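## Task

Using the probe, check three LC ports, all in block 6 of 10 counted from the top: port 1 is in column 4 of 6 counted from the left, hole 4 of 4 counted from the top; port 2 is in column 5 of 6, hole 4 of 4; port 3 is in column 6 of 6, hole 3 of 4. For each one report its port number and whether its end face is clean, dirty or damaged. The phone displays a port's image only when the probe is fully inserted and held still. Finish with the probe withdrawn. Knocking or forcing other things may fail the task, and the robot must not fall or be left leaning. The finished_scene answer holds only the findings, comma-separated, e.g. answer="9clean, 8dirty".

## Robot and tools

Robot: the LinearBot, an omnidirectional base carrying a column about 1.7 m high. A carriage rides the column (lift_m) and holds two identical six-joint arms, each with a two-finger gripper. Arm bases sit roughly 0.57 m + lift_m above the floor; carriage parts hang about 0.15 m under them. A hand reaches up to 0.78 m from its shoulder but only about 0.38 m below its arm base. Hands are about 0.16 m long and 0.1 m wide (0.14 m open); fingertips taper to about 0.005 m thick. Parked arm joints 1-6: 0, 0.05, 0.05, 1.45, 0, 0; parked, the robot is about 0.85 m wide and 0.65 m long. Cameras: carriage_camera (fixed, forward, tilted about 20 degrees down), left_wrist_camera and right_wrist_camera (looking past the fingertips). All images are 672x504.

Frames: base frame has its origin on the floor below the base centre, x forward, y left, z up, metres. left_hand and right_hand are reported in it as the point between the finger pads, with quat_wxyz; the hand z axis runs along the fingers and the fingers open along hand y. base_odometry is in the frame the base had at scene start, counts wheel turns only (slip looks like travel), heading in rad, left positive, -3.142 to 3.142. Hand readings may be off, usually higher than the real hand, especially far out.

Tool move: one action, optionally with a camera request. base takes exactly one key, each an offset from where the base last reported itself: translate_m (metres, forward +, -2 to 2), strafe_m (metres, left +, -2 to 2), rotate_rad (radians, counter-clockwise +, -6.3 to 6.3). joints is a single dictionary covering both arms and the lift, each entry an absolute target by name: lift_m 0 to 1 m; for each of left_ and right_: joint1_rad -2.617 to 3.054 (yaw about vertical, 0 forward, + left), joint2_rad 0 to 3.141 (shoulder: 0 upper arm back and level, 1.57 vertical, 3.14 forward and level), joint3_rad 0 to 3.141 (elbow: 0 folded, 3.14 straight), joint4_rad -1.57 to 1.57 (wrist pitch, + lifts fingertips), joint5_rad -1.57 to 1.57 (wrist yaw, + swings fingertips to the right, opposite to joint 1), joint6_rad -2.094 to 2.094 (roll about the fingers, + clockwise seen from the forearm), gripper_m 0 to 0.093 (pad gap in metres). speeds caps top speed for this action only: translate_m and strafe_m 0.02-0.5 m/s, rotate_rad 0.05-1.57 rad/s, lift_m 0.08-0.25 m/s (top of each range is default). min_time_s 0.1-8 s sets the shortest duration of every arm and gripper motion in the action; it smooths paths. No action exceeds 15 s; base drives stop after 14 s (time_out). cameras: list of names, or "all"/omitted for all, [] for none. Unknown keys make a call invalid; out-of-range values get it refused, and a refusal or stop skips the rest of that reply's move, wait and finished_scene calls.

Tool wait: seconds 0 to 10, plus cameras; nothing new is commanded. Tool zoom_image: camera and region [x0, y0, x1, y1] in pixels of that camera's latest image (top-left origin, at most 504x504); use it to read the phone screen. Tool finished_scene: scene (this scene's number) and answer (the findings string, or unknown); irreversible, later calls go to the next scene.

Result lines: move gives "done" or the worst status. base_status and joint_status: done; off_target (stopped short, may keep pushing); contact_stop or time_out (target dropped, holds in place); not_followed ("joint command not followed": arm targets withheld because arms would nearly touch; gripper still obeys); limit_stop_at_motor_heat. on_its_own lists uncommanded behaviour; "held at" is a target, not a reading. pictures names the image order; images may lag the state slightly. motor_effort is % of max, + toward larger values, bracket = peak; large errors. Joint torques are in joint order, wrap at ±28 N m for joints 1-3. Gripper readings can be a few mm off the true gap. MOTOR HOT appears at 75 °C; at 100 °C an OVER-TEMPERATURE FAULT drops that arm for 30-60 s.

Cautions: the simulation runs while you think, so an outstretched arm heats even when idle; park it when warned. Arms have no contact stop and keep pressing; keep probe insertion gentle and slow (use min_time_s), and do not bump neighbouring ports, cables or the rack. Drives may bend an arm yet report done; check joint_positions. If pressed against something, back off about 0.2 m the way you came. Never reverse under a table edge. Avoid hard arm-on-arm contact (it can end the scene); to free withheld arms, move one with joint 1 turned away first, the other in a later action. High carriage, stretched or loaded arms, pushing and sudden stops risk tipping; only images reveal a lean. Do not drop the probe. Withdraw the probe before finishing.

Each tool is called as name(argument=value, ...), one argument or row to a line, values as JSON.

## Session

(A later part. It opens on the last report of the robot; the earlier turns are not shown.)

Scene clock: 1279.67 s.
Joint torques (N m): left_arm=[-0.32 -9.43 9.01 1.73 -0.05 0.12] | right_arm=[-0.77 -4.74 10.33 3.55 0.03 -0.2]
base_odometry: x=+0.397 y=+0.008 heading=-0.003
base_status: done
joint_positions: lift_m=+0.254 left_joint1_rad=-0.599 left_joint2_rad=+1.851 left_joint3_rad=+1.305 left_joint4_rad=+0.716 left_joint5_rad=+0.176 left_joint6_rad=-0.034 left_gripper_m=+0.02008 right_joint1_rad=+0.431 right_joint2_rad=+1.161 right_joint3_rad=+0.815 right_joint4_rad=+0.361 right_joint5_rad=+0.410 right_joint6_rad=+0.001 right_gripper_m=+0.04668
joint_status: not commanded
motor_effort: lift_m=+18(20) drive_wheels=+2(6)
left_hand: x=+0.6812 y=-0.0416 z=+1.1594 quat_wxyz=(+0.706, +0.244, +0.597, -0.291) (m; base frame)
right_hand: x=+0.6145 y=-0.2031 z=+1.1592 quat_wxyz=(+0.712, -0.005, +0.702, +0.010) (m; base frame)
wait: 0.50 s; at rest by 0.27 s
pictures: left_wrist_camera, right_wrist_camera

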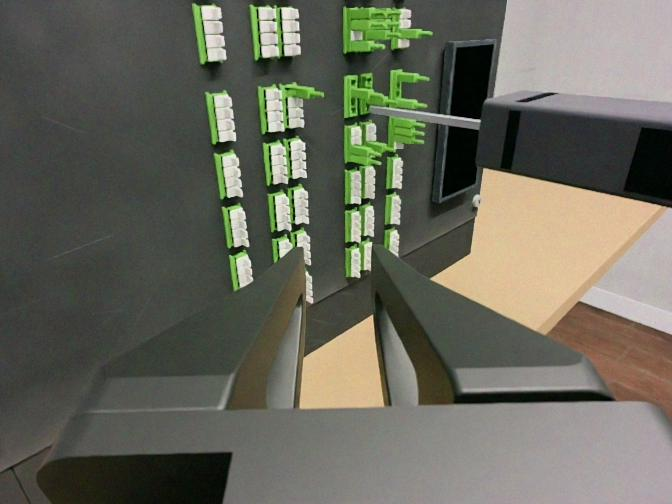

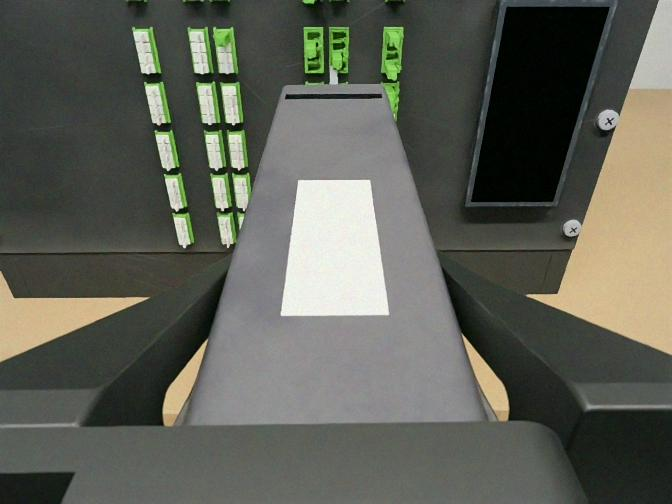

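move(
  base={"strafe_m": -0.003},
  speeds={"strafe_m": 0.02},
  joints={"lift_m": 0.2528},
  cameras=[],
)

wait(
  seconds=0.5,
  cameras=["right_wrist_camera"],
)

zoom_image(
  camera="right_wrist_camera",
  region=[310, 35, 360, 85],
)

Scene clock: 1301.83 s.
Joint torques (N m): left_arm=[-0.02 -9.51 9.35 1.7 -0.11 0.12] | right_arm=[-0.59 -4.48 10.24 3.63 0.08 -0.18]
move: done
base_odometry: x=+0.397 y=+0.005 heading=-0.003
base_status: done
joint_positions: lift_m=+0.253 left_joint1_rad=-0.601 left_joint2_rad=+1.851 left_joint3_rad=+1.305 left_joint4_rad=+0.716 left_joint5_rad=+0.176 left_joint6_rad=-0.034 left_gripper_m=+0.02008 right_joint1_rad=+0.429 right_joint2_rad=+1.161 right_joint3_rad=+0.815 right_joint4_rad=+0.362 right_joint5_rad=+0.408 right_joint6_rad=+0.001 right_gripper_m=+0.04668
joint_status: all done
motor_effort: lift_m=+18(19) drive_wheels=+0(5)
left_hand: x=+0.6807 y=-0.0423 z=+1.1590 quat_wxyz=(+0.706, +0.244, +0.597, -0.292) (m; base frame)
right_hand: x=+0.6147 y=-0.2034 z=+1.1588 quat_wxyz=(+0.712, -0.005, +0.702, +0.010) (m; base frame)
pictures: none
No camera images: "cameras" was empty.

Scene clock: 1302.33 s.
Joint torques (N m): left_arm=[-0.09 -9.57 8.81 1.72 -0.1 0.11] | right_arm=[-0.7 -4.74 10.25 3.56 0.04 -0.19]
base_odometry: x=+0.397 y=+0.005 heading=-0.003
base_status: done
joint_positions: lift_m=+0.253 left_joint1_rad=-0.601 left_joint2_rad=+1.851 left_joint3_rad=+1.305 left_joint4_rad=+0.716 left_joint5_rad=+0.176 left_joint6_rad=-0.034 left_gripper_m=+0.02008 right_joint1_rad=+0.429 right_joint2_rad=+1.161 right_joint3_rad=+0.815 right_joint4_rad=+0.362 right_joint5_rad=+0.407 right_joint6_rad=+0.001 right_gripper_m=+0.04668
joint_status: all done
motor_effort: lift_m=+18(19) drive_wheels=+1(5)
left_hand: x=+0.6807 y=-0.0423 z=+1.1590 quat_wxyz=(+0.706, +0.244, +0.597, -0.292) (m; base frame)
right_hand: x=+0.6147 y=-0.2033 z=+1.1588 quat_wxyz=(+0.712, -0.005, +0.702, +0.010) (m; base frame)
wait: 0.50 s; at rest by 0.27 s
pictures: right_wrist_camera

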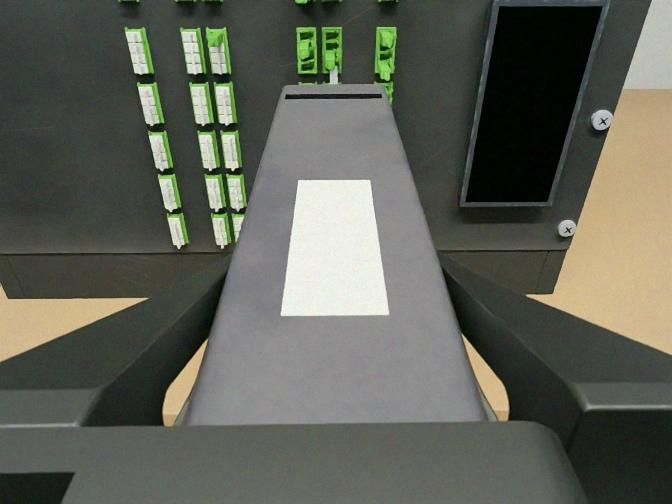

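Scaled by 10.080 from the camera's 672x504 image, which has a finer 960x720 frame.

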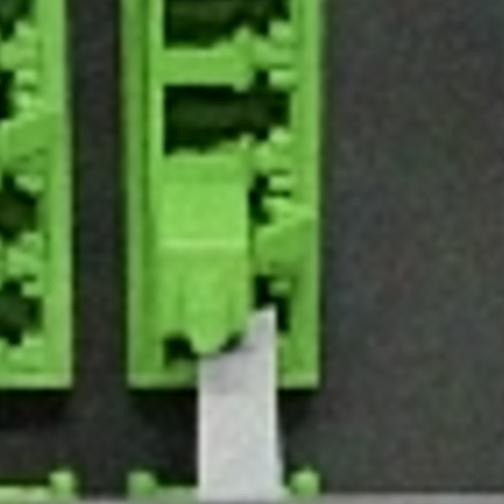

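move(
  joints={"right_joint5_rad": 0.39},
  cameras=[],
)

move(
  joints={"right_joint5_rad": 0.3995},
  cameras=[],
)

wait(
  seconds=0.5,
  cameras=["right_wrist_camera"],
)

zoom_image(
  camera="right_wrist_camera",
  region=[310, 35, 360, 85],
)

Scene clock: 1308.93 s.
Joint torques (N m): left_arm=[0.03 -9.59 8.98 1.68 -0.06 0.06] | right_arm=[-0.77 -4.7 10.41 3.61 -0.01 -0.15]
move: done
base_odometry: x=+0.397 y=+0.005 heading=-0.003
base_status: not commanded
joint_positions: lift_m=+0.253 left_joint1_rad=-0.601 left_joint2_rad=+1.851 left_joint3_rad=+1.305 left_joint4_rad=+0.716 left_joint5_rad=+0.176 left_joint6_rad=-0.034 left_gripper_m=+0.02008 right_joint1_rad=+0.429 right_joint2_rad=+1.161 right_joint3_rad=+0.815 right_joint4_rad=+0.362 right_joint5_rad=+0.400 right_joint6_rad=+0.001 right_gripper_m=+0.04668
joint_status: all done
motor_effort: lift_m=+18(21) drive_wheels=-1(2)
left_hand: x=+0.6807 y=-0.0423 z=+1.1590 quat_wxyz=(+0.706, +0.244, +0.597, -0.292) (m; base frame)
right_hand: x=+0.6147 y=-0.2020 z=+1.1588 quat_wxyz=(+0.712, -0.008, +0.702, +0.013) (m; base frame)
pictures: none
No camera images: "cameras" was empty.

Scene clock: 1309.23 s.
Joint torques (N m): left_arm=[-0.06 -9.4 8.9 1.7 -0.08 0.09] | right_arm=[-0.68 -4.29 10.37 3.55 0.08 -0.18]
move: done
base_odometry: x=+0.397 y=+0.005 heading=-0.003
base_status: not commanded
joint_positions: lift_m=+0.253 left_joint1_rad=-0.601 left_joint2_rad=+1.851 left_joint3_rad=+1.305 left_joint4_rad=+0.716 left_joint5_rad=+0.176 left_joint6_rad=-0.034 left_gripper_m=+0.02008 right_joint1_rad=+0.429 right_joint2_rad=+1.161 right_joint3_rad=+0.815 right_joint4_rad=+0.362 right_joint5_rad=+0.400 right_joint6_rad=+0.001 right_gripper_m=+0.04668
joint_status: all done
motor_effort: lift_m=+19(19) drive_wheels=-2(3)
left_hand: x=+0.6807 y=-0.0423 z=+1.1590 quat_wxyz=(+0.706, +0.244, +0.597, -0.292) (m; base frame)
right_hand: x=+0.6147 y=-0.2020 z=+1.1588 quat_wxyz=(+0.712, -0.008, +0.702, +0.013) (m; base frame)
pictures: none
No camera images: "cameras" was empty.

Scene clock: 1309.73 s.
Joint torques (N m): left_arm=[-0.14 -9.46 8.91 1.72 -0.09 0.07] | right_arm=[-0.55 -4.42 10.03 3.61 0.11 -0.21]
base_odometry: x=+0.397 y=+0.005 heading=-0.003
base_status: not commanded
joint_positions: lift_m=+0.253 left_joint1_rad=-0.601 left_joint2_rad=+1.851 left_joint3_rad=+1.305 left_joint4_rad=+0.716 left_joint5_rad=+0.176 left_joint6_rad=-0.034 left_gripper_m=+0.02008 right_joint1_rad=+0.429 right_joint2_rad=+1.161 right_joint3_rad=+0.815 right_joint4_rad=+0.362 right_joint5_rad=+0.400 right_joint6_rad=+0.001 right_gripper_m=+0.04668
joint_status: all done
motor_effort: lift_m=+18(19) drive_wheels=+1(3)
left_hand: x=+0.6807 y=-0.0423 z=+1.1590 quat_wxyz=(+0.706, +0.244, +0.597, -0.292) (m; base frame)
right_hand: x=+0.6147 y=-0.2020 z=+1.1588 quat_wxyz=(+0.712, -0.008, +0.702, +0.013) (m; base frame)
wait: 0.50 s; at rest by 0.27 s
pictures: right_wrist_camera

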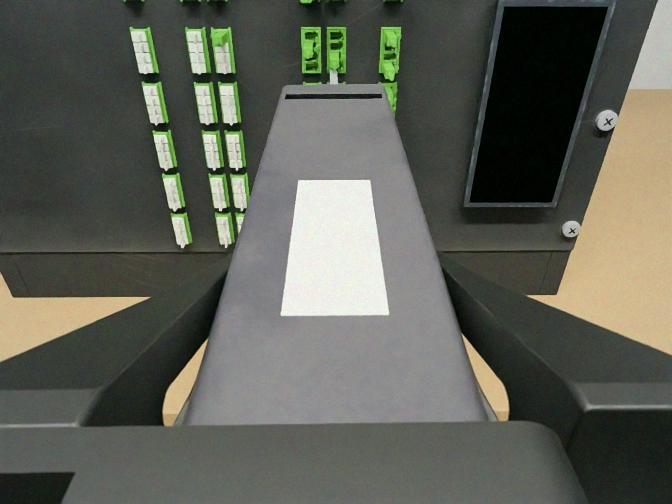

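Scaled by 10.080 from the camera's 672x504 image, which has a finer 960x720 frame.

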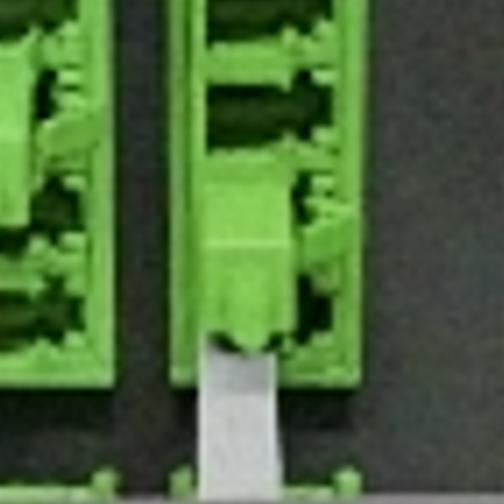

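move(
  joints={"right_joint5_rad": 0.4112},
  cameras=[],
)

move(
  joints={"right_joint5_rad": 0.4015},
  cameras=[],
)

wait(
  seconds=0.5,
  cameras=["right_wrist_camera"],
)

zoom_image(
  camera="right_wrist_camera",
  region=[310, 35, 360, 85],
)

zoom_image(
  camera="right_wrist_camera",
  region=[320, 55, 350, 85],
)

Scene clock: 1320.03 s.
Joint torques (N m): left_arm=[-0.17 -9.62 9.01 1.74 -0.1 0.09] | right_arm=[-0.66 -4.42 10.24 3.56 0.15 -0.21]
move: done
base_odometry: x=+0.397 y=+0.005 heading=-0.003
base_status: not commanded
joint_positions: lift_m=+0.253 left_joint1_rad=-0.601 left_joint2_rad=+1.851 left_joint3_rad=+1.305 left_joint4_rad=+0.716 left_joint5_rad=+0.176 left_joint6_rad=-0.034 left_gripper_m=+0.02008 right_joint1_rad=+0.429 right_joint2_rad=+1.161 right_joint3_rad=+0.815 right_joint4_rad=+0.362 right_joint5_rad=+0.402 right_joint6_rad=+0.001 right_gripper_m=+0.04668
joint_status: all done
motor_effort: lift_m=+18(20) drive_wheels=-1(4)
left_hand: x=+0.6807 y=-0.0423 z=+1.1590 quat_wxyz=(+0.706, +0.244, +0.597, -0.292) (m; base frame)
right_hand: x=+0.6147 y=-0.2024 z=+1.1588 quat_wxyz=(+0.712, -0.007, +0.702, +0.012) (m; base frame)
pictures: none
No camera images: "cameras" was empty.

Scene clock: 1320.33 s.
Joint torques (N m): left_arm=[-0.23 -9.52 8.95 1.72 -0.07 0.12] | right_arm=[-0.76 -4.45 10.11 3.54 0.11 -0.2]
move: done
base_odometry: x=+0.397 y=+0.005 heading=-0.003
base_status: not commanded
joint_positions: lift_m=+0.253 left_joint1_rad=-0.601 left_joint2_rad=+1.851 left_joint3_rad=+1.305 left_joint4_rad=+0.716 left_joint5_rad=+0.176 left_joint6_rad=-0.034 left_gripper_m=+0.02008 right_joint1_rad=+0.429 right_joint2_rad=+1.161 right_joint3_rad=+0.815 right_joint4_rad=+0.362 right_joint5_rad=+0.402 right_joint6_rad=+0.001 right_gripper_m=+0.04668
joint_status: all done
motor_effort: lift_m=+17(19) drive_wheels=-1(2)
left_hand: x=+0.6807 y=-0.0423 z=+1.1590 quat_wxyz=(+0.706, +0.244, +0.597, -0.292) (m; base frame)
right_hand: x=+0.6147 y=-0.2024 z=+1.1588 quat_wxyz=(+0.712, -0.007, +0.702, +0.012) (m; base frame)
pictures: none
No camera images: "cameras" was empty.

Scene clock: 1320.83 s.
Joint torques (N m): left_arm=[-0.42 -9.68 8.99 1.69 -0.09 0.09] | right_arm=[-0.54 -4.52 10.35 3.61 0.07 -0.2]
base_odometry: x=+0.397 y=+0.005 heading=-0.003
base_status: not commanded
joint_positions: lift_m=+0.253 left_joint1_rad=-0.601 left_joint2_rad=+1.851 left_joint3_rad=+1.305 left_joint4_rad=+0.716 left_joint5_rad=+0.176 left_joint6_rad=-0.034 left_gripper_m=+0.02008 right_joint1_rad=+0.429 right_joint2_rad=+1.161 right_joint3_rad=+0.815 right_joint4_rad=+0.362 right_joint5_rad=+0.402 right_joint6_rad=+0.001 right_gripper_m=+0.04668
joint_status: all done
motor_effort: lift_m=+20(19) drive_wheels=+1(2)
left_hand: x=+0.6807 y=-0.0423 z=+1.1590 quat_wxyz=(+0.706, +0.244, +0.597, -0.292) (m; base frame)
right_hand: x=+0.6147 y=-0.2024 z=+1.1588 quat_wxyz=(+0.712, -0.007, +0.702, +0.012) (m; base frame)
wait: 0.50 s; at rest by 0.27 s
pictures: right_wrist_camera

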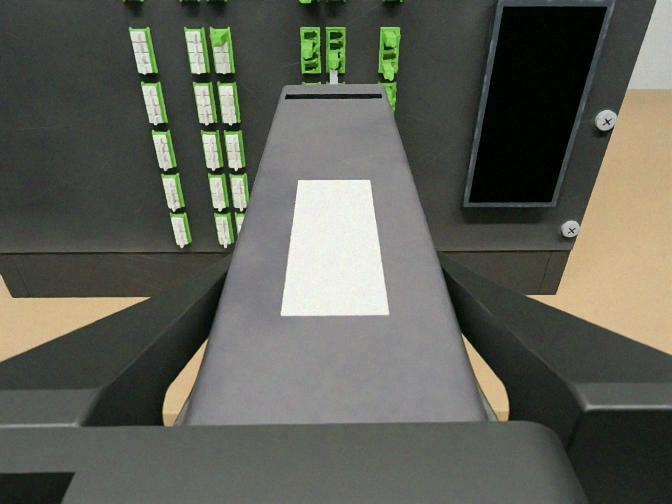

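Scaled by 10.080 from the camera's 672x504 image, which has a finer 960x720 frame.

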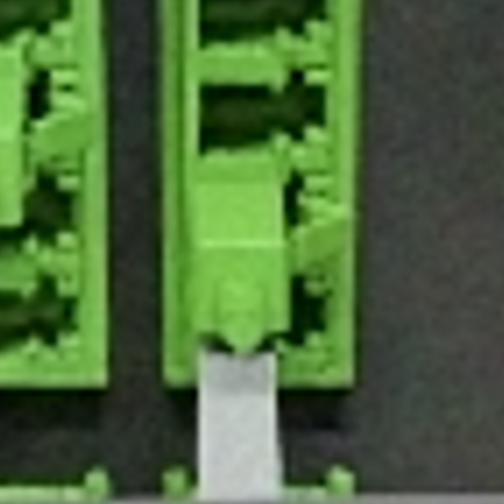

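Scaled by 16.800 from the camera's 672x504 image, which has a finer 960x720 frame.

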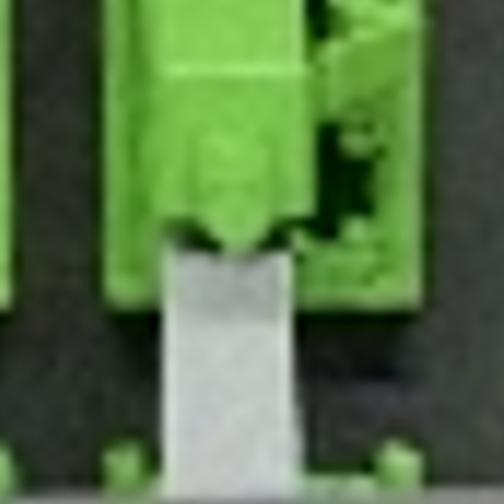

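move(
  joints={"right_joint5_rad": 0.4117},
  cameras=[],
)

move(
  joints={"right_joint5_rad": 0.402},
  base={"translate_m": 0.003},
  speeds={"translate_m": 0.02},
  cameras=[],
)

wait(
  seconds=0.5,
  cameras=["left_wrist_camera","right_wrist_camera"],
)

zoom_image(
  camera="right_wrist_camera",
  region=[310, 35, 360, 85],
)

zoom_image(
  camera="left_wrist_camera",
  region=[350, 95, 380, 125],
)

Scene clock: 1329.67 s.
Joint torques (N m): left_arm=[-0.14 -9.63 8.87 1.71 -0.08 0.1] | right_arm=[-0.81 -4.49 10.22 3.57 0.19 -0.2]
move: done
base_odometry: x=+0.397 y=+0.005 heading=-0.003
base_status: not commanded
joint_positions: lift_m=+0.253 left_joint1_rad=-0.601 left_joint2_rad=+1.851 left_joint3_rad=+1.305 left_joint4_rad=+0.716 left_joint5_rad=+0.176 left_joint6_rad=-0.034 left_gripper_m=+0.02008 right_joint1_rad=+0.429 right_joint2_rad=+1.161 right_joint3_rad=+0.815 right_joint4_rad=+0.362 right_joint5_rad=+0.402 right_joint6_rad=+0.001 right_gripper_m=+0.04668
joint_status: all done
motor_effort: lift_m=+18(19) drive_wheels=+2(3)
left_hand: x=+0.6807 y=-0.0423 z=+1.1590 quat_wxyz=(+0.706, +0.244, +0.597, -0.292) (m; base frame)
right_hand: x=+0.6147 y=-0.2025 z=+1.1588 quat_wxyz=(+0.712, -0.007, +0.702, +0.012) (m; base frame)
pictures: none
No camera images: "cameras" was empty.

Scene clock: 1330.30 s.
Joint torques (N m): left_arm=[-0.16 -9.26 9.05 1.69 -0.12 0.1] | right_arm=[-0.76 -4.74 10.19 3.48 0.11 -0.2]
move: done
base_odometry: x=+0.400 y=+0.005 heading=-0.003
base_status: done
joint_positions: lift_m=+0.253 left_joint1_rad=-0.600 left_joint2_rad=+1.851 left_joint3_rad=+1.305 left_joint4_rad=+0.717 left_joint5_rad=+0.176 left_joint6_rad=-0.034 left_gripper_m=+0.02008 right_joint1_rad=+0.429 right_joint2_rad=+1.163 right_joint3_rad=+0.815 right_joint4_rad=+0.364 right_joint5_rad=+0.403 right_joint6_rad=+0.001 right_gripper_m=+0.04668
joint_status: all done
motor_effort: lift_m=+19(20) drive_wheels=+2(9)
left_hand: x=+0.6808 y=-0.0421 z=+1.1591 quat_wxyz=(+0.706, +0.244, +0.597, -0.292) (m; base frame)
right_hand: x=+0.6150 y=-0.2024 z=+1.1587 quat_wxyz=(+0.712, -0.007, +0.702, +0.012) (m; base frame)
pictures: none
No camera images: "cameras" was empty.

Scene clock: 1330.80 s.
Joint torques (N m): left_arm=[-0.08 -9.43 9.06 1.7 -0.11 0.06] | right_arm=[-0.65 -4.62 9.96 3.53 0.07 -0.2]
base_odometry: x=+0.400 y=+0.005 heading=-0.003
base_status: done
joint_positions: lift_m=+0.253 left_joint1_rad=-0.600 left_joint2_rad=+1.851 left_joint3_rad=+1.305 left_joint4_rad=+0.717 left_joint5_rad=+0.176 left_joint6_rad=-0.034 left_gripper_m=+0.02008 right_joint1_rad=+0.429 right_joint2_rad=+1.163 right_joint3_rad=+0.815 right_joint4_rad=+0.364 right_joint5_rad=+0.403 right_joint6_rad=+0.001 right_gripper_m=+0.04668
joint_status: all done
motor_effort: lift_m=+16(20) drive_wheels=+3(9)
left_hand: x=+0.6808 y=-0.0421 z=+1.1591 quat_wxyz=(+0.706, +0.244, +0.597, -0.292) (m; base frame)
right_hand: x=+0.6150 y=-0.2024 z=+1.1587 quat_wxyz=(+0.712, -0.007, +0.702, +0.012) (m; base frame)
wait: 0.50 s; at rest by 0.27 s
pictures: left_wrist_camera, right_wrist_camera

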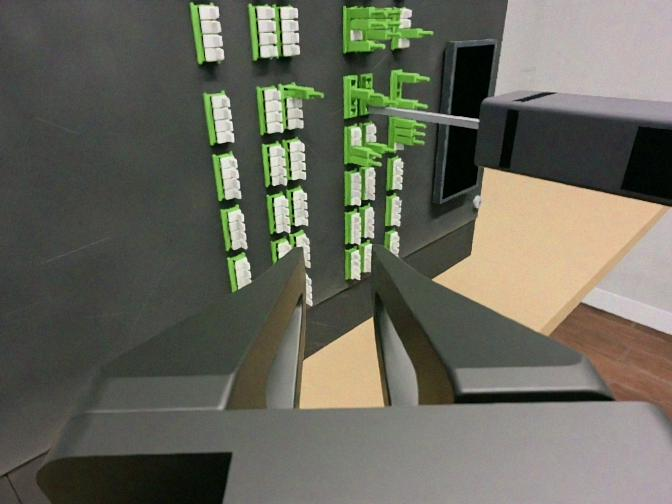

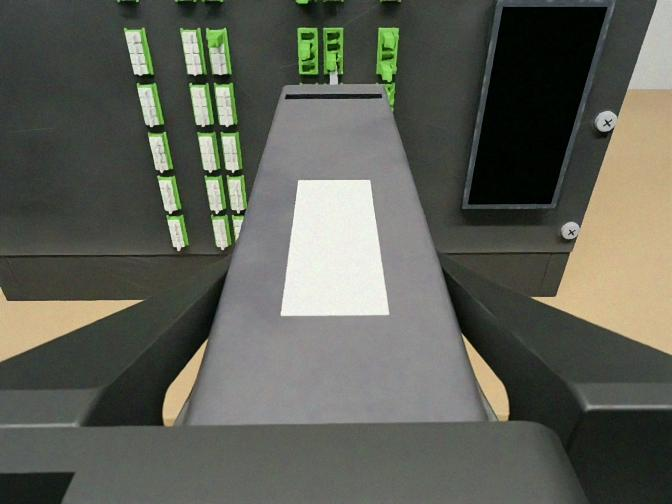

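Scaled by 10.080 from the camera's 672x504 image, which has a finer 960x720 frame.

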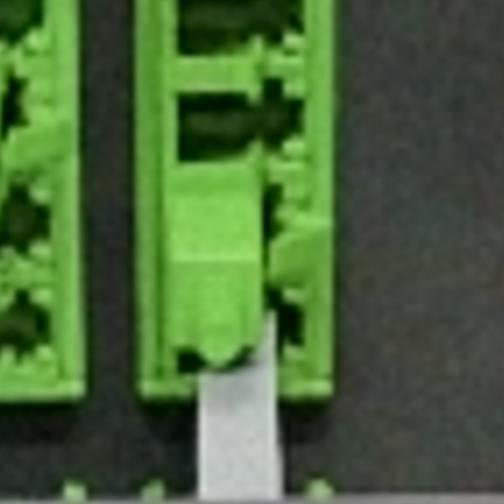

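Scaled by 16.800 from the camera's 672x504 image, which has a finer 960x720 frame.

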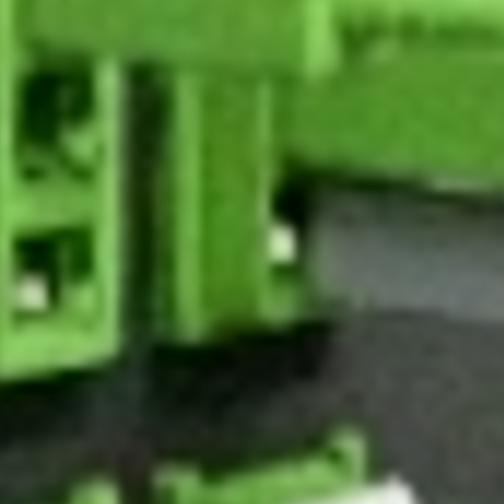

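move(
  joints={"right_joint5_rad": 0.3895},
  cameras=[],
)

move(
  joints={"right_joint5_rad": 0.399},
  cameras=[],
)

wait(
  seconds=0.5,
  cameras=["right_wrist_camera"],
)

zoom_image(
  camera="right_wrist_camera",
  region=[310, 35, 360, 85],
)

Scene clock: 1337.90 s.
Joint torques (N m): left_arm=[-0.09 -9.58 9.09 1.71 -0.06 0.09] | right_arm=[-0.55 -4.51 9.96 3.57 0.01 -0.25]
move: done
base_odometry: x=+0.400 y=+0.005 heading=-0.003
base_status: not commanded
joint_positions: lift_m=+0.253 left_joint1_rad=-0.600 left_joint2_rad=+1.851 left_joint3_rad=+1.305 left_joint4_rad=+0.717 left_joint5_rad=+0.176 left_joint6_rad=-0.034 left_gripper_m=+0.02008 right_joint1_rad=+0.429 right_joint2_rad=+1.163 right_joint3_rad=+0.815 right_joint4_rad=+0.364 right_joint5_rad=+0.399 right_joint6_rad=+0.001 right_gripper_m=+0.04668
joint_status: all done
motor_effort: lift_m=+20(20) drive_wheels=+1(4)
left_hand: x=+0.6808 y=-0.0421 z=+1.1591 quat_wxyz=(+0.706, +0.244, +0.597, -0.292) (m; base frame)
right_hand: x=+0.6150 y=-0.2017 z=+1.1587 quat_wxyz=(+0.712, -0.008, +0.702, +0.013) (m; base frame)
pictures: none
No camera images: "cameras" was empty.

Scene clock: 1338.20 s.
Joint torques (N m): left_arm=[-0.34 -9.61 9.02 1.72 -0.05 0.12] | right_arm=[-0.8 -4.52 10.19 3.53 0 -0.21]
move: done
base_odometry: x=+0.400 y=+0.005 heading=-0.003
base_status: not commanded
joint_positions: lift_m=+0.253 left_joint1_rad=-0.600 left_joint2_rad=+1.851 left_joint3_rad=+1.305 left_joint4_rad=+0.717 left_joint5_rad=+0.176 left_joint6_rad=-0.034 left_gripper_m=+0.02008 right_joint1_rad=+0.429 right_joint2_rad=+1.163 right_joint3_rad=+0.815 right_joint4_rad=+0.364 right_joint5_rad=+0.399 right_joint6_rad=+0.001 right_gripper_m=+0.04668
joint_status: all done
motor_effort: lift_m=+19(20) drive_wheels=+1(3)
left_hand: x=+0.6808 y=-0.0421 z=+1.1591 quat_wxyz=(+0.706, +0.244, +0.597, -0.292) (m; base frame)
right_hand: x=+0.6150 y=-0.2017 z=+1.1587 quat_wxyz=(+0.712, -0.008, +0.702, +0.013) (m; base frame)
pictures: none
No camera images: "cameras" was empty.

Scene clock: 1338.70 s.
Joint torques (N m): left_arm=[-0.17 -9.48 9.03 1.68 -0.03 0.11] | right_arm=[-0.47 -4.66 10.17 3.6 0.08 -0.25]
base_odometry: x=+0.400 y=+0.005 heading=-0.003
base_status: not commanded
joint_positions: lift_m=+0.253 left_joint1_rad=-0.600 left_joint2_rad=+1.851 left_joint3_rad=+1.305 left_joint4_rad=+0.717 left_joint5_rad=+0.176 left_joint6_rad=-0.034 left_gripper_m=+0.02008 right_joint1_rad=+0.429 right_joint2_rad=+1.163 right_joint3_rad=+0.815 right_joint4_rad=+0.364 right_joint5_rad=+0.399 right_joint6_rad=+0.001 right_gripper_m=+0.04668
joint_status: all done
motor_effort: lift_m=+18(20) drive_wheels=+3(3)
left_hand: x=+0.6808 y=-0.0421 z=+1.1591 quat_wxyz=(+0.706, +0.244, +0.597, -0.292) (m; base frame)
right_hand: x=+0.6150 y=-0.2017 z=+1.1587 quat_wxyz=(+0.712, -0.008, +0.702, +0.013) (m; base frame)
wait: 0.50 s; at rest by 0.27 s
pictures: right_wrist_camera

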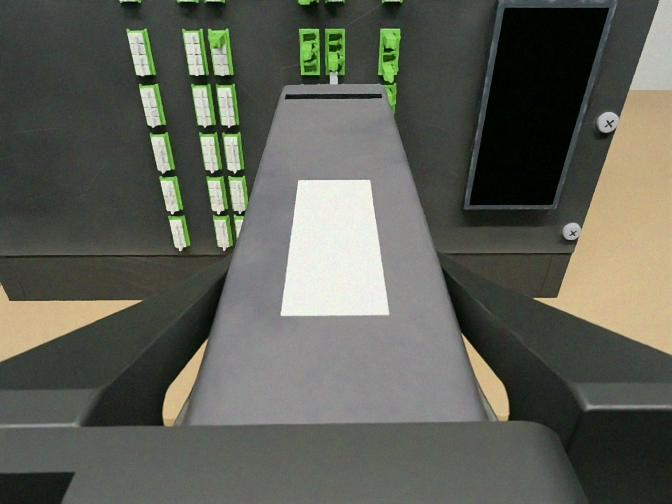

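Scaled by 10.080 from the camera's 672x504 image, which has a finer 960x720 frame.

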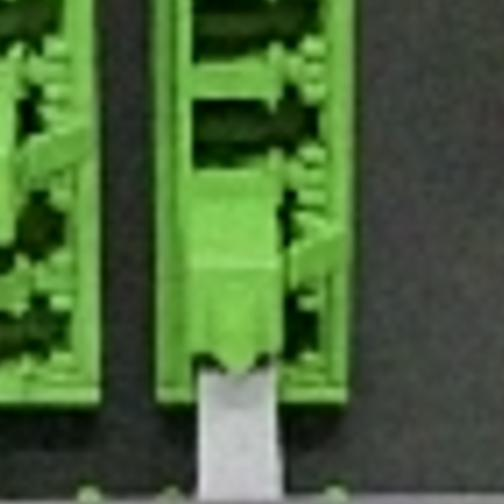

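move(
  joints={"right_joint5_rad": 0.3885, "lift_m": 0.2525},
  cameras=[],
)

move(
  joints={"right_joint5_rad": 0.3985},
  cameras=[],
)

wait(
  seconds=0.5,
  cameras=["left_wrist_camera","right_wrist_camera"],
)

zoom_image(
  camera="right_wrist_camera",
  region=[310, 35, 360, 85],
)

zoom_image(
  camera="left_wrist_camera",
  region=[350, 95, 380, 125],
)

Scene clock: 1347.53 s.
Joint torques (N m): left_arm=[-0.24 -9.52 8.83 1.76 -0.09 0.09] | right_arm=[-0.73 -5.03 10.28 3.59 -0.02 -0.23]
move: done
base_odometry: x=+0.400 y=+0.005 heading=-0.003
base_status: not commanded
joint_positions: lift_m=+0.253 left_joint1_rad=-0.600 left_joint2_rad=+1.851 left_joint3_rad=+1.305 left_joint4_rad=+0.717 left_joint5_rad=+0.176 left_joint6_rad=-0.034 left_gripper_m=+0.02008 right_joint1_rad=+0.429 right_joint2_rad=+1.163 right_joint3_rad=+0.815 right_joint4_rad=+0.364 right_joint5_rad=+0.397 right_joint6_rad=+0.001 right_gripper_m=+0.04668
joint_status: all done
motor_effort: lift_m=+16(19) drive_wheels=+2(4)
left_hand: x=+0.6808 y=-0.0421 z=+1.1588 quat_wxyz=(+0.706, +0.244, +0.597, -0.292) (m; base frame)
right_hand: x=+0.6150 y=-0.2014 z=+1.1585 quat_wxyz=(+0.712, -0.009, +0.702, +0.014) (m; base frame)
pictures: none
No camera images: "cameras" was empty.

Scene clock: 1347.83 s.
Joint torques (N m): left_arm=[-0.14 -9.4 8.73 1.69 -0.11 0.07] | right_arm=[-0.79 -4.45 10.24 3.55 0.06 -0.23]
move: done
base_odometry: x=+0.400 y=+0.005 heading=-0.003
base_status: not commanded
joint_positions: lift_m=+0.253 left_joint1_rad=-0.600 left_joint2_rad=+1.851 left_joint3_rad=+1.305 left_joint4_rad=+0.717 left_joint5_rad=+0.176 left_joint6_rad=-0.034 left_gripper_m=+0.02008 right_joint1_rad=+0.429 right_joint2_rad=+1.163 right_joint3_rad=+0.815 right_joint4_rad=+0.364 right_joint5_rad=+0.397 right_joint6_rad=+0.001 right_gripper_m=+0.04668
joint_status: all done
motor_effort: lift_m=+18(19) drive_wheels=+0(4)
left_hand: x=+0.6808 y=-0.0421 z=+1.1588 quat_wxyz=(+0.706, +0.244, +0.597, -0.292) (m; base frame)
right_hand: x=+0.6150 y=-0.2014 z=+1.1585 quat_wxyz=(+0.712, -0.009, +0.702, +0.014) (m; base frame)
pictures: none
No camera images: "cameras" was empty.

Scene clock: 1348.33 s.
Joint torques (N m): left_arm=[-0.31 -9.51 8.99 1.76 -0.11 0.07] | right_arm=[-0.81 -4.94 10.24 3.51 0.09 -0.2]
base_odometry: x=+0.400 y=+0.005 heading=-0.003
base_status: not commanded
joint_positions: lift_m=+0.253 left_joint1_rad=-0.600 left_joint2_rad=+1.851 left_joint3_rad=+1.305 left_joint4_rad=+0.717 left_joint5_rad=+0.176 left_joint6_rad=-0.034 left_gripper_m=+0.02008 right_joint1_rad=+0.429 right_joint2_rad=+1.163 right_joint3_rad=+0.815 right_joint4_rad=+0.364 right_joint5_rad=+0.397 right_joint6_rad=+0.001 right_gripper_m=+0.04668
joint_status: all done
motor_effort: lift_m=+19(19) drive_wheels=+3(4)
left_hand: x=+0.6808 y=-0.0421 z=+1.1588 quat_wxyz=(+0.706, +0.244, +0.597, -0.292) (m; base frame)
right_hand: x=+0.6150 y=-0.2014 z=+1.1585 quat_wxyz=(+0.712, -0.009, +0.702, +0.014) (m; base frame)
wait: 0.50 s; at rest by 0.27 s
pictures: left_wrist_camera, right_wrist_camera

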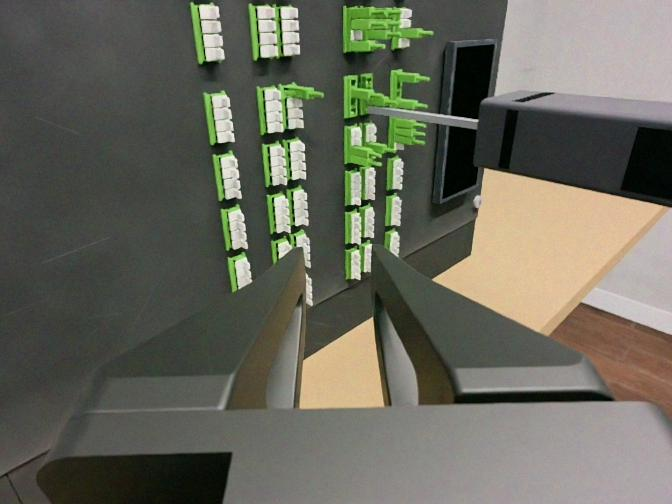

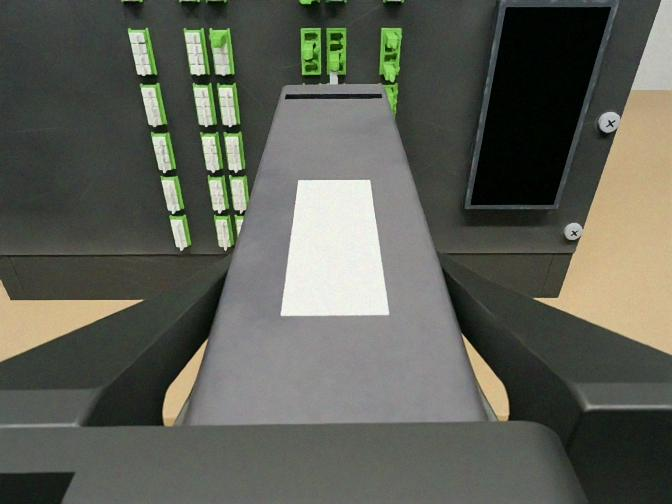

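Scaled by 10.080 from the camera's 672x504 image, which has a finer 960x720 frame.

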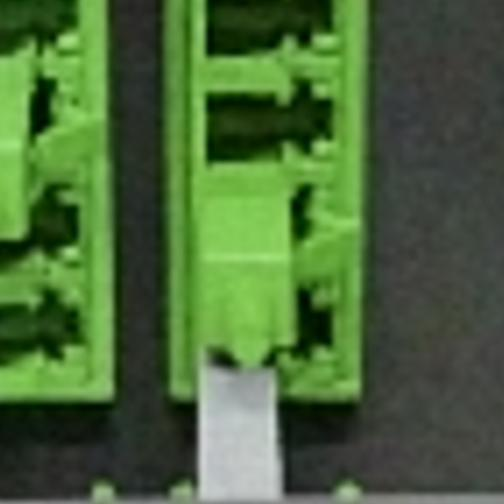

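Scaled by 16.800 from the camera's 672x504 image, which has a finer 960x720 frame.

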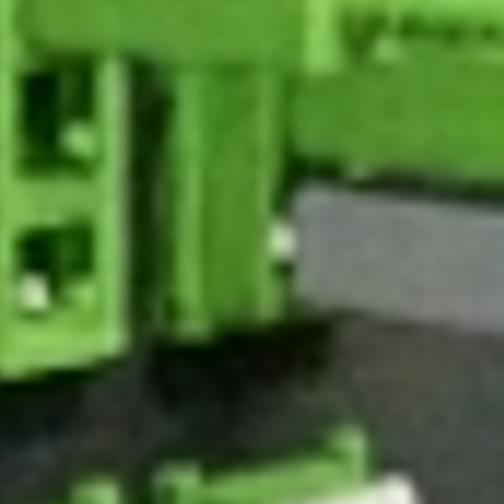

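move(
  joints={"right_joint5_rad": 0.4082},
  cameras=[],
)

move(
  joints={"right_joint5_rad": 0.3985},
  cameras=[],
)

wait(
  seconds=0.5,
  cameras=["right_wrist_camera"],
)

zoom_image(
  camera="right_wrist_camera",
  region=[310, 35, 360, 85],
)

Scene clock: 1353.13 s.
Joint torques (N m): left_arm=[-0.23 -9.7 9.01 1.7 -0.11 0.03] | right_arm=[-0.76 -4.7 10.15 3.51 0.14 -0.2]
move: done
base_odometry: x=+0.400 y=+0.005 heading=-0.003
base_status: not commanded
joint_positions: lift_m=+0.253 left_joint1_rad=-0.600 left_joint2_rad=+1.851 left_joint3_rad=+1.305 left_joint4_rad=+0.717 left_joint5_rad=+0.176 left_joint6_rad=-0.034 left_gripper_m=+0.02008 right_joint1_rad=+0.429 right_joint2_rad=+1.163 right_joint3_rad=+0.815 right_joint4_rad=+0.364 right_joint5_rad=+0.399 right_joint6_rad=+0.001 right_gripper_m=+0.04668
joint_status: all done
motor_effort: lift_m=+18(20) drive_wheels=+2(5)
left_hand: x=+0.6808 y=-0.0421 z=+1.1588 quat_wxyz=(+0.706, +0.244, +0.597, -0.292) (m; base frame)
right_hand: x=+0.6150 y=-0.2018 z=+1.1585 quat_wxyz=(+0.712, -0.008, +0.702, +0.013) (m; base frame)
pictures: none
No camera images: "cameras" was empty.

Scene clock: 1353.43 s.
Joint torques (N m): left_arm=[-0.06 -9.57 8.92 1.83 -0.07 0.1] | right_arm=[-0.61 -4.46 10.32 3.51 0.07 -0.21]
move: done
base_odometry: x=+0.400 y=+0.005 heading=-0.003
base_status: not commanded
joint_positions: lift_m=+0.253 left_joint1_rad=-0.600 left_joint2_rad=+1.851 left_joint3_rad=+1.305 left_joint4_rad=+0.717 left_joint5_rad=+0.176 left_joint6_rad=-0.034 left_gripper_m=+0.02008 right_joint1_rad=+0.429 right_joint2_rad=+1.163 right_joint3_rad=+0.815 right_joint4_rad=+0.364 right_joint5_rad=+0.399 right_joint6_rad=+0.001 right_gripper_m=+0.04668
joint_status: all done
motor_effort: lift_m=+18(19) drive_wheels=+2(4)
left_hand: x=+0.6808 y=-0.0421 z=+1.1588 quat_wxyz=(+0.706, +0.244, +0.597, -0.292) (m; base frame)
right_hand: x=+0.6150 y=-0.2018 z=+1.1585 quat_wxyz=(+0.712, -0.008, +0.702, +0.013) (m; base frame)
pictures: none
No camera images: "cameras" was empty.

Scene clock: 1353.93 s.
Joint torques (N m): left_arm=[-0.1 -9.5 9.21 1.72 -0.1 0.07] | right_arm=[-0.69 -4.68 10.39 3.53 0.1 -0.13]
base_odometry: x=+0.400 y=+0.005 heading=-0.003
base_status: not commanded
joint_positions: lift_m=+0.253 left_joint1_rad=-0.600 left_joint2_rad=+1.851 left_joint3_rad=+1.305 left_joint4_rad=+0.717 left_joint5_rad=+0.176 left_joint6_rad=-0.034 left_gripper_m=+0.02008 right_joint1_rad=+0.429 right_joint2_rad=+1.163 right_joint3_rad=+0.815 right_joint4_rad=+0.364 right_joint5_rad=+0.399 right_joint6_rad=+0.001 right_gripper_m=+0.04668
joint_status: all done
motor_effort: lift_m=+20(19) drive_wheels=+3(4)
left_hand: x=+0.6808 y=-0.0421 z=+1.1588 quat_wxyz=(+0.706, +0.244, +0.597, -0.292) (m; base frame)
right_hand: x=+0.6150 y=-0.2018 z=+1.1585 quat_wxyz=(+0.712, -0.008, +0.702, +0.013) (m; base frame)
wait: 0.50 s; at rest by 0.27 s
pictures: right_wrist_camera

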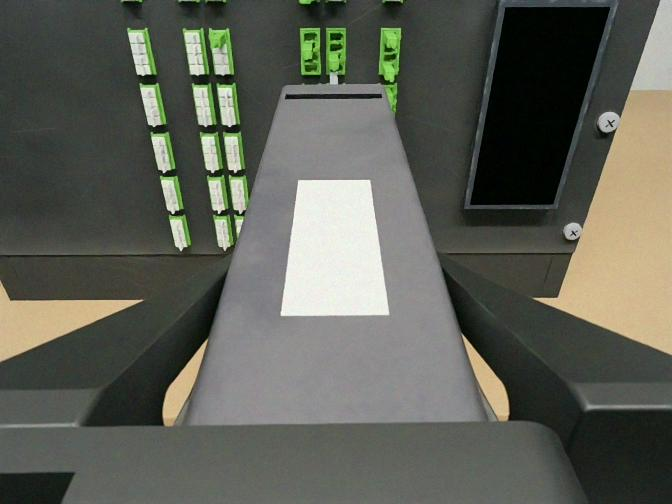

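Scaled by 10.080 from the camera's 672x504 image, which has a finer 960x720 frame.

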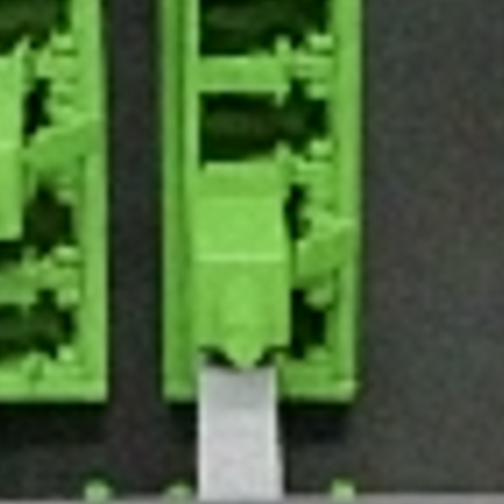

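move(
  cameras=["left_wrist_camera","right_wrist_camera"],
)

zoom_image(
  camera="left_wrist_camera",
  region=[340, 70, 390, 120],
)

zoom_image(
  camera="left_wrist_camera",
  region=[340, 96, 364, 120],
)

zoom_image(
  camera="left_wrist_camera",
  region=[362, 96, 386, 120],
)

Scene clock: 1379.73 s.
Joint torques (N m): left_arm=[-0.16 -9.25 9.09 1.79 -0.12 0.12] | right_arm=[-0.73 -4.6 10.19 3.55 0.07 -0.22]
base_odometry: x=+0.400 y=+0.005 heading=-0.003
base_status: not commanded
joint_positions: lift_m=+0.253 left_joint1_rad=-0.600 left_joint2_rad=+1.851 left_joint3_rad=+1.305 left_joint4_rad=+0.717 left_joint5_rad=+0.176 left_joint6_rad=-0.034 left_gripper_m=+0.02008 right_joint1_rad=+0.429 right_joint2_rad=+1.163 right_joint3_rad=+0.815 right_joint4_rad=+0.364 right_joint5_rad=+0.399 right_joint6_rad=+0.001 right_gripper_m=+0.04668
joint_status: all done
motor_effort: lift_m=+17(19) drive_wheels=+4(4)
left_hand: x=+0.6808 y=-0.0421 z=+1.1588 quat_wxyz=(+0.706, +0.244, +0.597, -0.292) (m; base frame)
right_hand: x=+0.6150 y=-0.2018 z=+1.1585 quat_wxyz=(+0.712, -0.008, +0.702, +0.013) (m; base frame)
pictures: left_wrist_camera, right_wrist_camera

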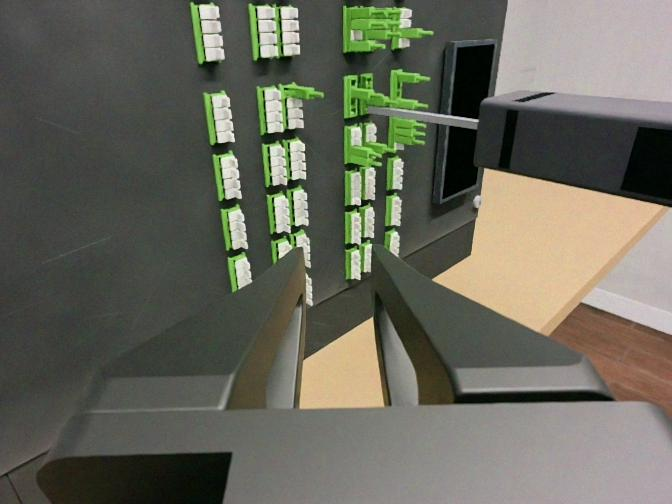

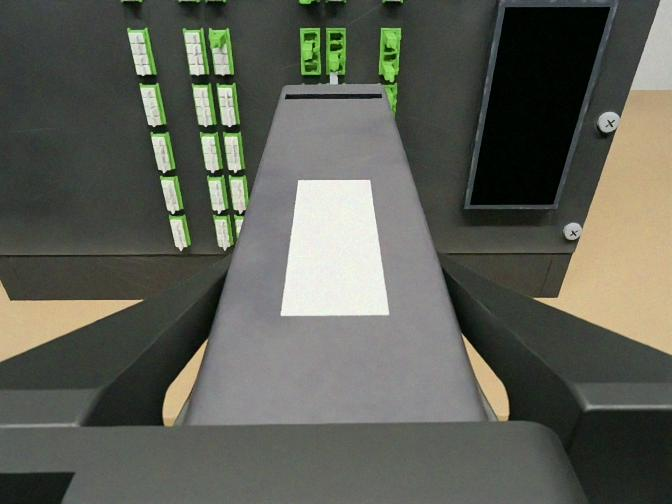

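Scaled by 10.080 from the camera's 672x504 image, which has a finer 960x720 frame.

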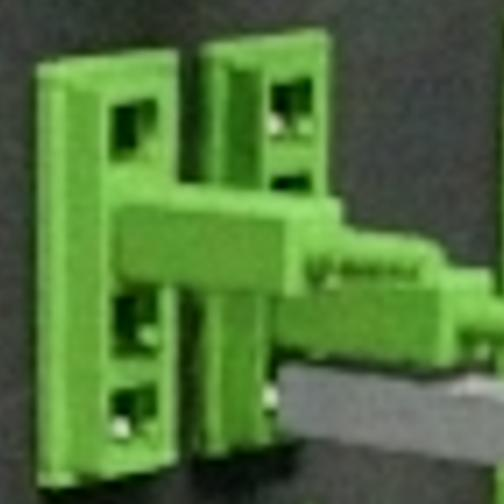

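Scaled by 21.000 from the camera's 672x504 image, which has a finer 960x720 frame.

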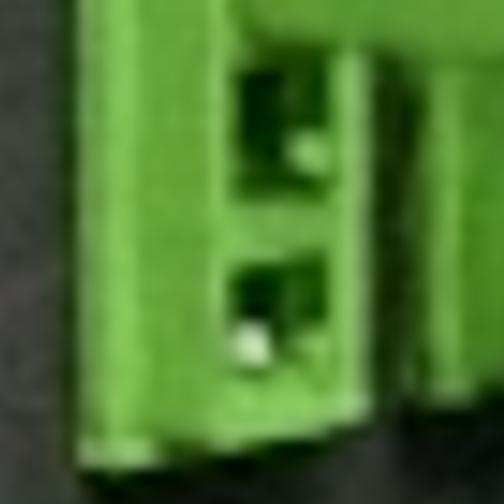

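Scaled by 21.000 from the camera's 672x504 image, which has a finer 960x720 frame.

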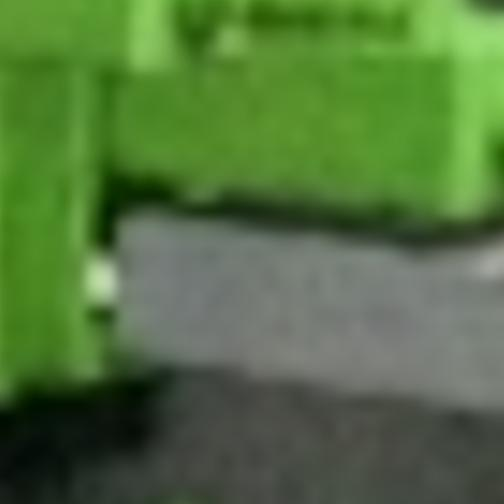

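move(
  joints={"right_joint5_rad": 0.4089, "lift_m": 0.2521},
  cameras=[],
)

move(
  joints={"right_joint5_rad": 0.399},
  base={"translate_m": 0.0025},
  speeds={"translate_m": 0.02},
  cameras=[],
)

wait(
  seconds=0.5,
  cameras=["left_wrist_camera","right_wrist_camera"],
)

zoom_image(
  camera="right_wrist_camera",
  region=[310, 35, 360, 85],
)

zoom_image(
  camera="left_wrist_camera",
  region=[362, 96, 386, 120],
)

Scene clock: 1414.40 s.
Joint torques (N m): left_arm=[-0.27 -9.62 8.83 1.79 -0.11 0.13] | right_arm=[-0.59 -4.81 10.03 3.57 0.18 -0.23]
move: done
base_odometry: x=+0.400 y=+0.005 heading=-0.003
base_status: not commanded
joint_positions: lift_m=+0.252 left_joint1_rad=-0.600 left_joint2_rad=+1.851 left_joint3_rad=+1.305 left_joint4_rad=+0.717 left_joint5_rad=+0.176 left_joint6_rad=-0.034 left_gripper_m=+0.02008 right_joint1_rad=+0.429 right_joint2_rad=+1.163 right_joint3_rad=+0.815 right_joint4_rad=+0.364 right_joint5_rad=+0.400 right_joint6_rad=+0.001 right_gripper_m=+0.04668
joint_status: all done
motor_effort: lift_m=+17(18) drive_wheels=+1(5)
left_hand: x=+0.6808 y=-0.0421 z=+1.1584 quat_wxyz=(+0.706, +0.244, +0.597, -0.292) (m; base frame)
right_hand: x=+0.6150 y=-0.2019 z=+1.1580 quat_wxyz=(+0.712, -0.008, +0.702, +0.013) (m; base frame)
pictures: none
No camera images: "cameras" was empty.

Scene clock: 1415.13 s.
Joint torques (N m): left_arm=[-0.09 -9.39 9.05 1.71 -0.07 0.09] | right_arm=[-0.76 -4.53 10.39 3.51 0.12 -0.23]
move: done
base_odometry: x=+0.403 y=+0.005 heading=-0.003
base_status: done
joint_positions: lift_m=+0.252 left_joint1_rad=-0.600 left_joint2_rad=+1.851 left_joint3_rad=+1.305 left_joint4_rad=+0.717 left_joint5_rad=+0.176 left_joint6_rad=-0.034 left_gripper_m=+0.02008 right_joint1_rad=+0.429 right_joint2_rad=+1.163 right_joint3_rad=+0.815 right_joint4_rad=+0.365 right_joint5_rad=+0.399 right_joint6_rad=+0.001 right_gripper_m=+0.04668
joint_status: all done
motor_effort: lift_m=+16(21) drive_wheels=+0(7)
left_hand: x=+0.6808 y=-0.0421 z=+1.1585 quat_wxyz=(+0.707, +0.244, +0.597, -0.292) (m; base frame)
right_hand: x=+0.6150 y=-0.2018 z=+1.1583 quat_wxyz=(+0.713, -0.008, +0.701, +0.013) (m; base frame)
pictures: none
No camera images: "cameras" was empty.

Scene clock: 1415.63 s.
Joint torques (N m): left_arm=[-0.1 -9.39 9.07 1.73 -0.08 0.09] | right_arm=[-0.57 -4.64 10.28 3.53 0.08 -0.2]
base_odometry: x=+0.403 y=+0.005 heading=-0.003
base_status: done
joint_positions: lift_m=+0.252 left_joint1_rad=-0.600 left_joint2_rad=+1.851 left_joint3_rad=+1.305 left_joint4_rad=+0.717 left_joint5_rad=+0.176 left_joint6_rad=-0.034 left_gripper_m=+0.02008 right_joint1_rad=+0.429 right_joint2_rad=+1.163 right_joint3_rad=+0.815 right_joint4_rad=+0.365 right_joint5_rad=+0.399 right_joint6_rad=+0.001 right_gripper_m=+0.04668
joint_status: all done
motor_effort: lift_m=+17(21) drive_wheels=+1(7)
left_hand: x=+0.6808 y=-0.0421 z=+1.1585 quat_wxyz=(+0.707, +0.244, +0.597, -0.292) (m; base frame)
right_hand: x=+0.6150 y=-0.2018 z=+1.1583 quat_wxyz=(+0.713, -0.008, +0.701, +0.013) (m; base frame)
wait: 0.50 s; at rest by 0.27 s
pictures: left_wrist_camera, right_wrist_camera

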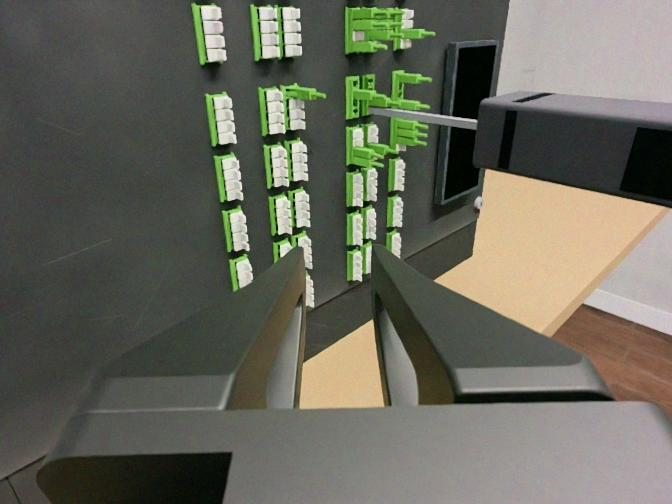

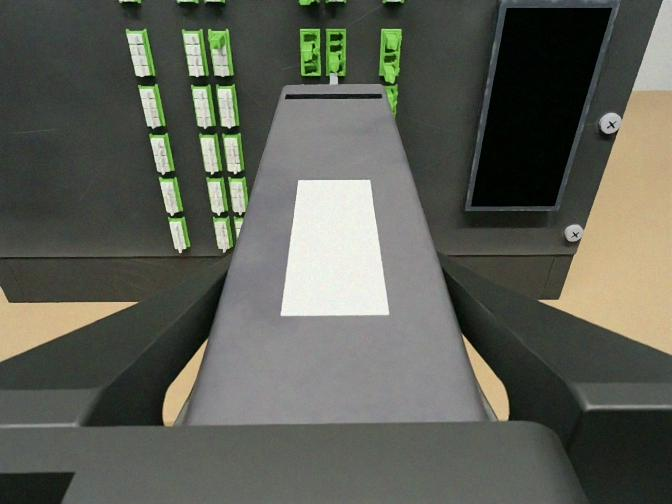

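Scaled by 10.080 from the camera's 672x504 image, which has a finer 960x720 frame.

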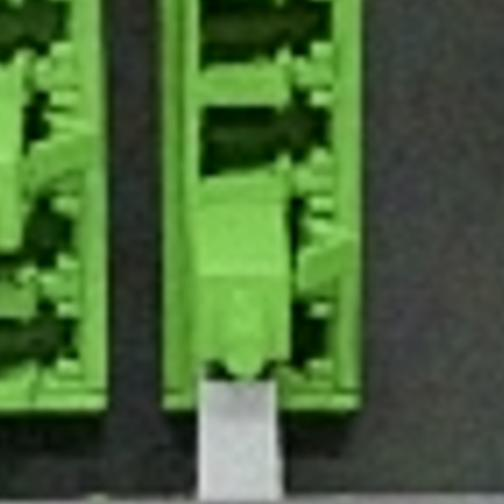

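Scaled by 21.000 from the camera's 672x504 image, which has a finer 960x720 frame.

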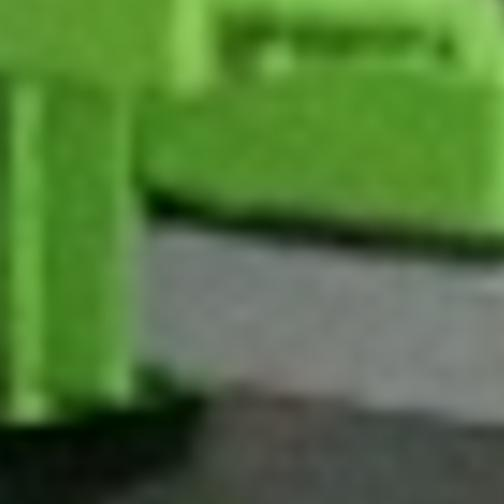

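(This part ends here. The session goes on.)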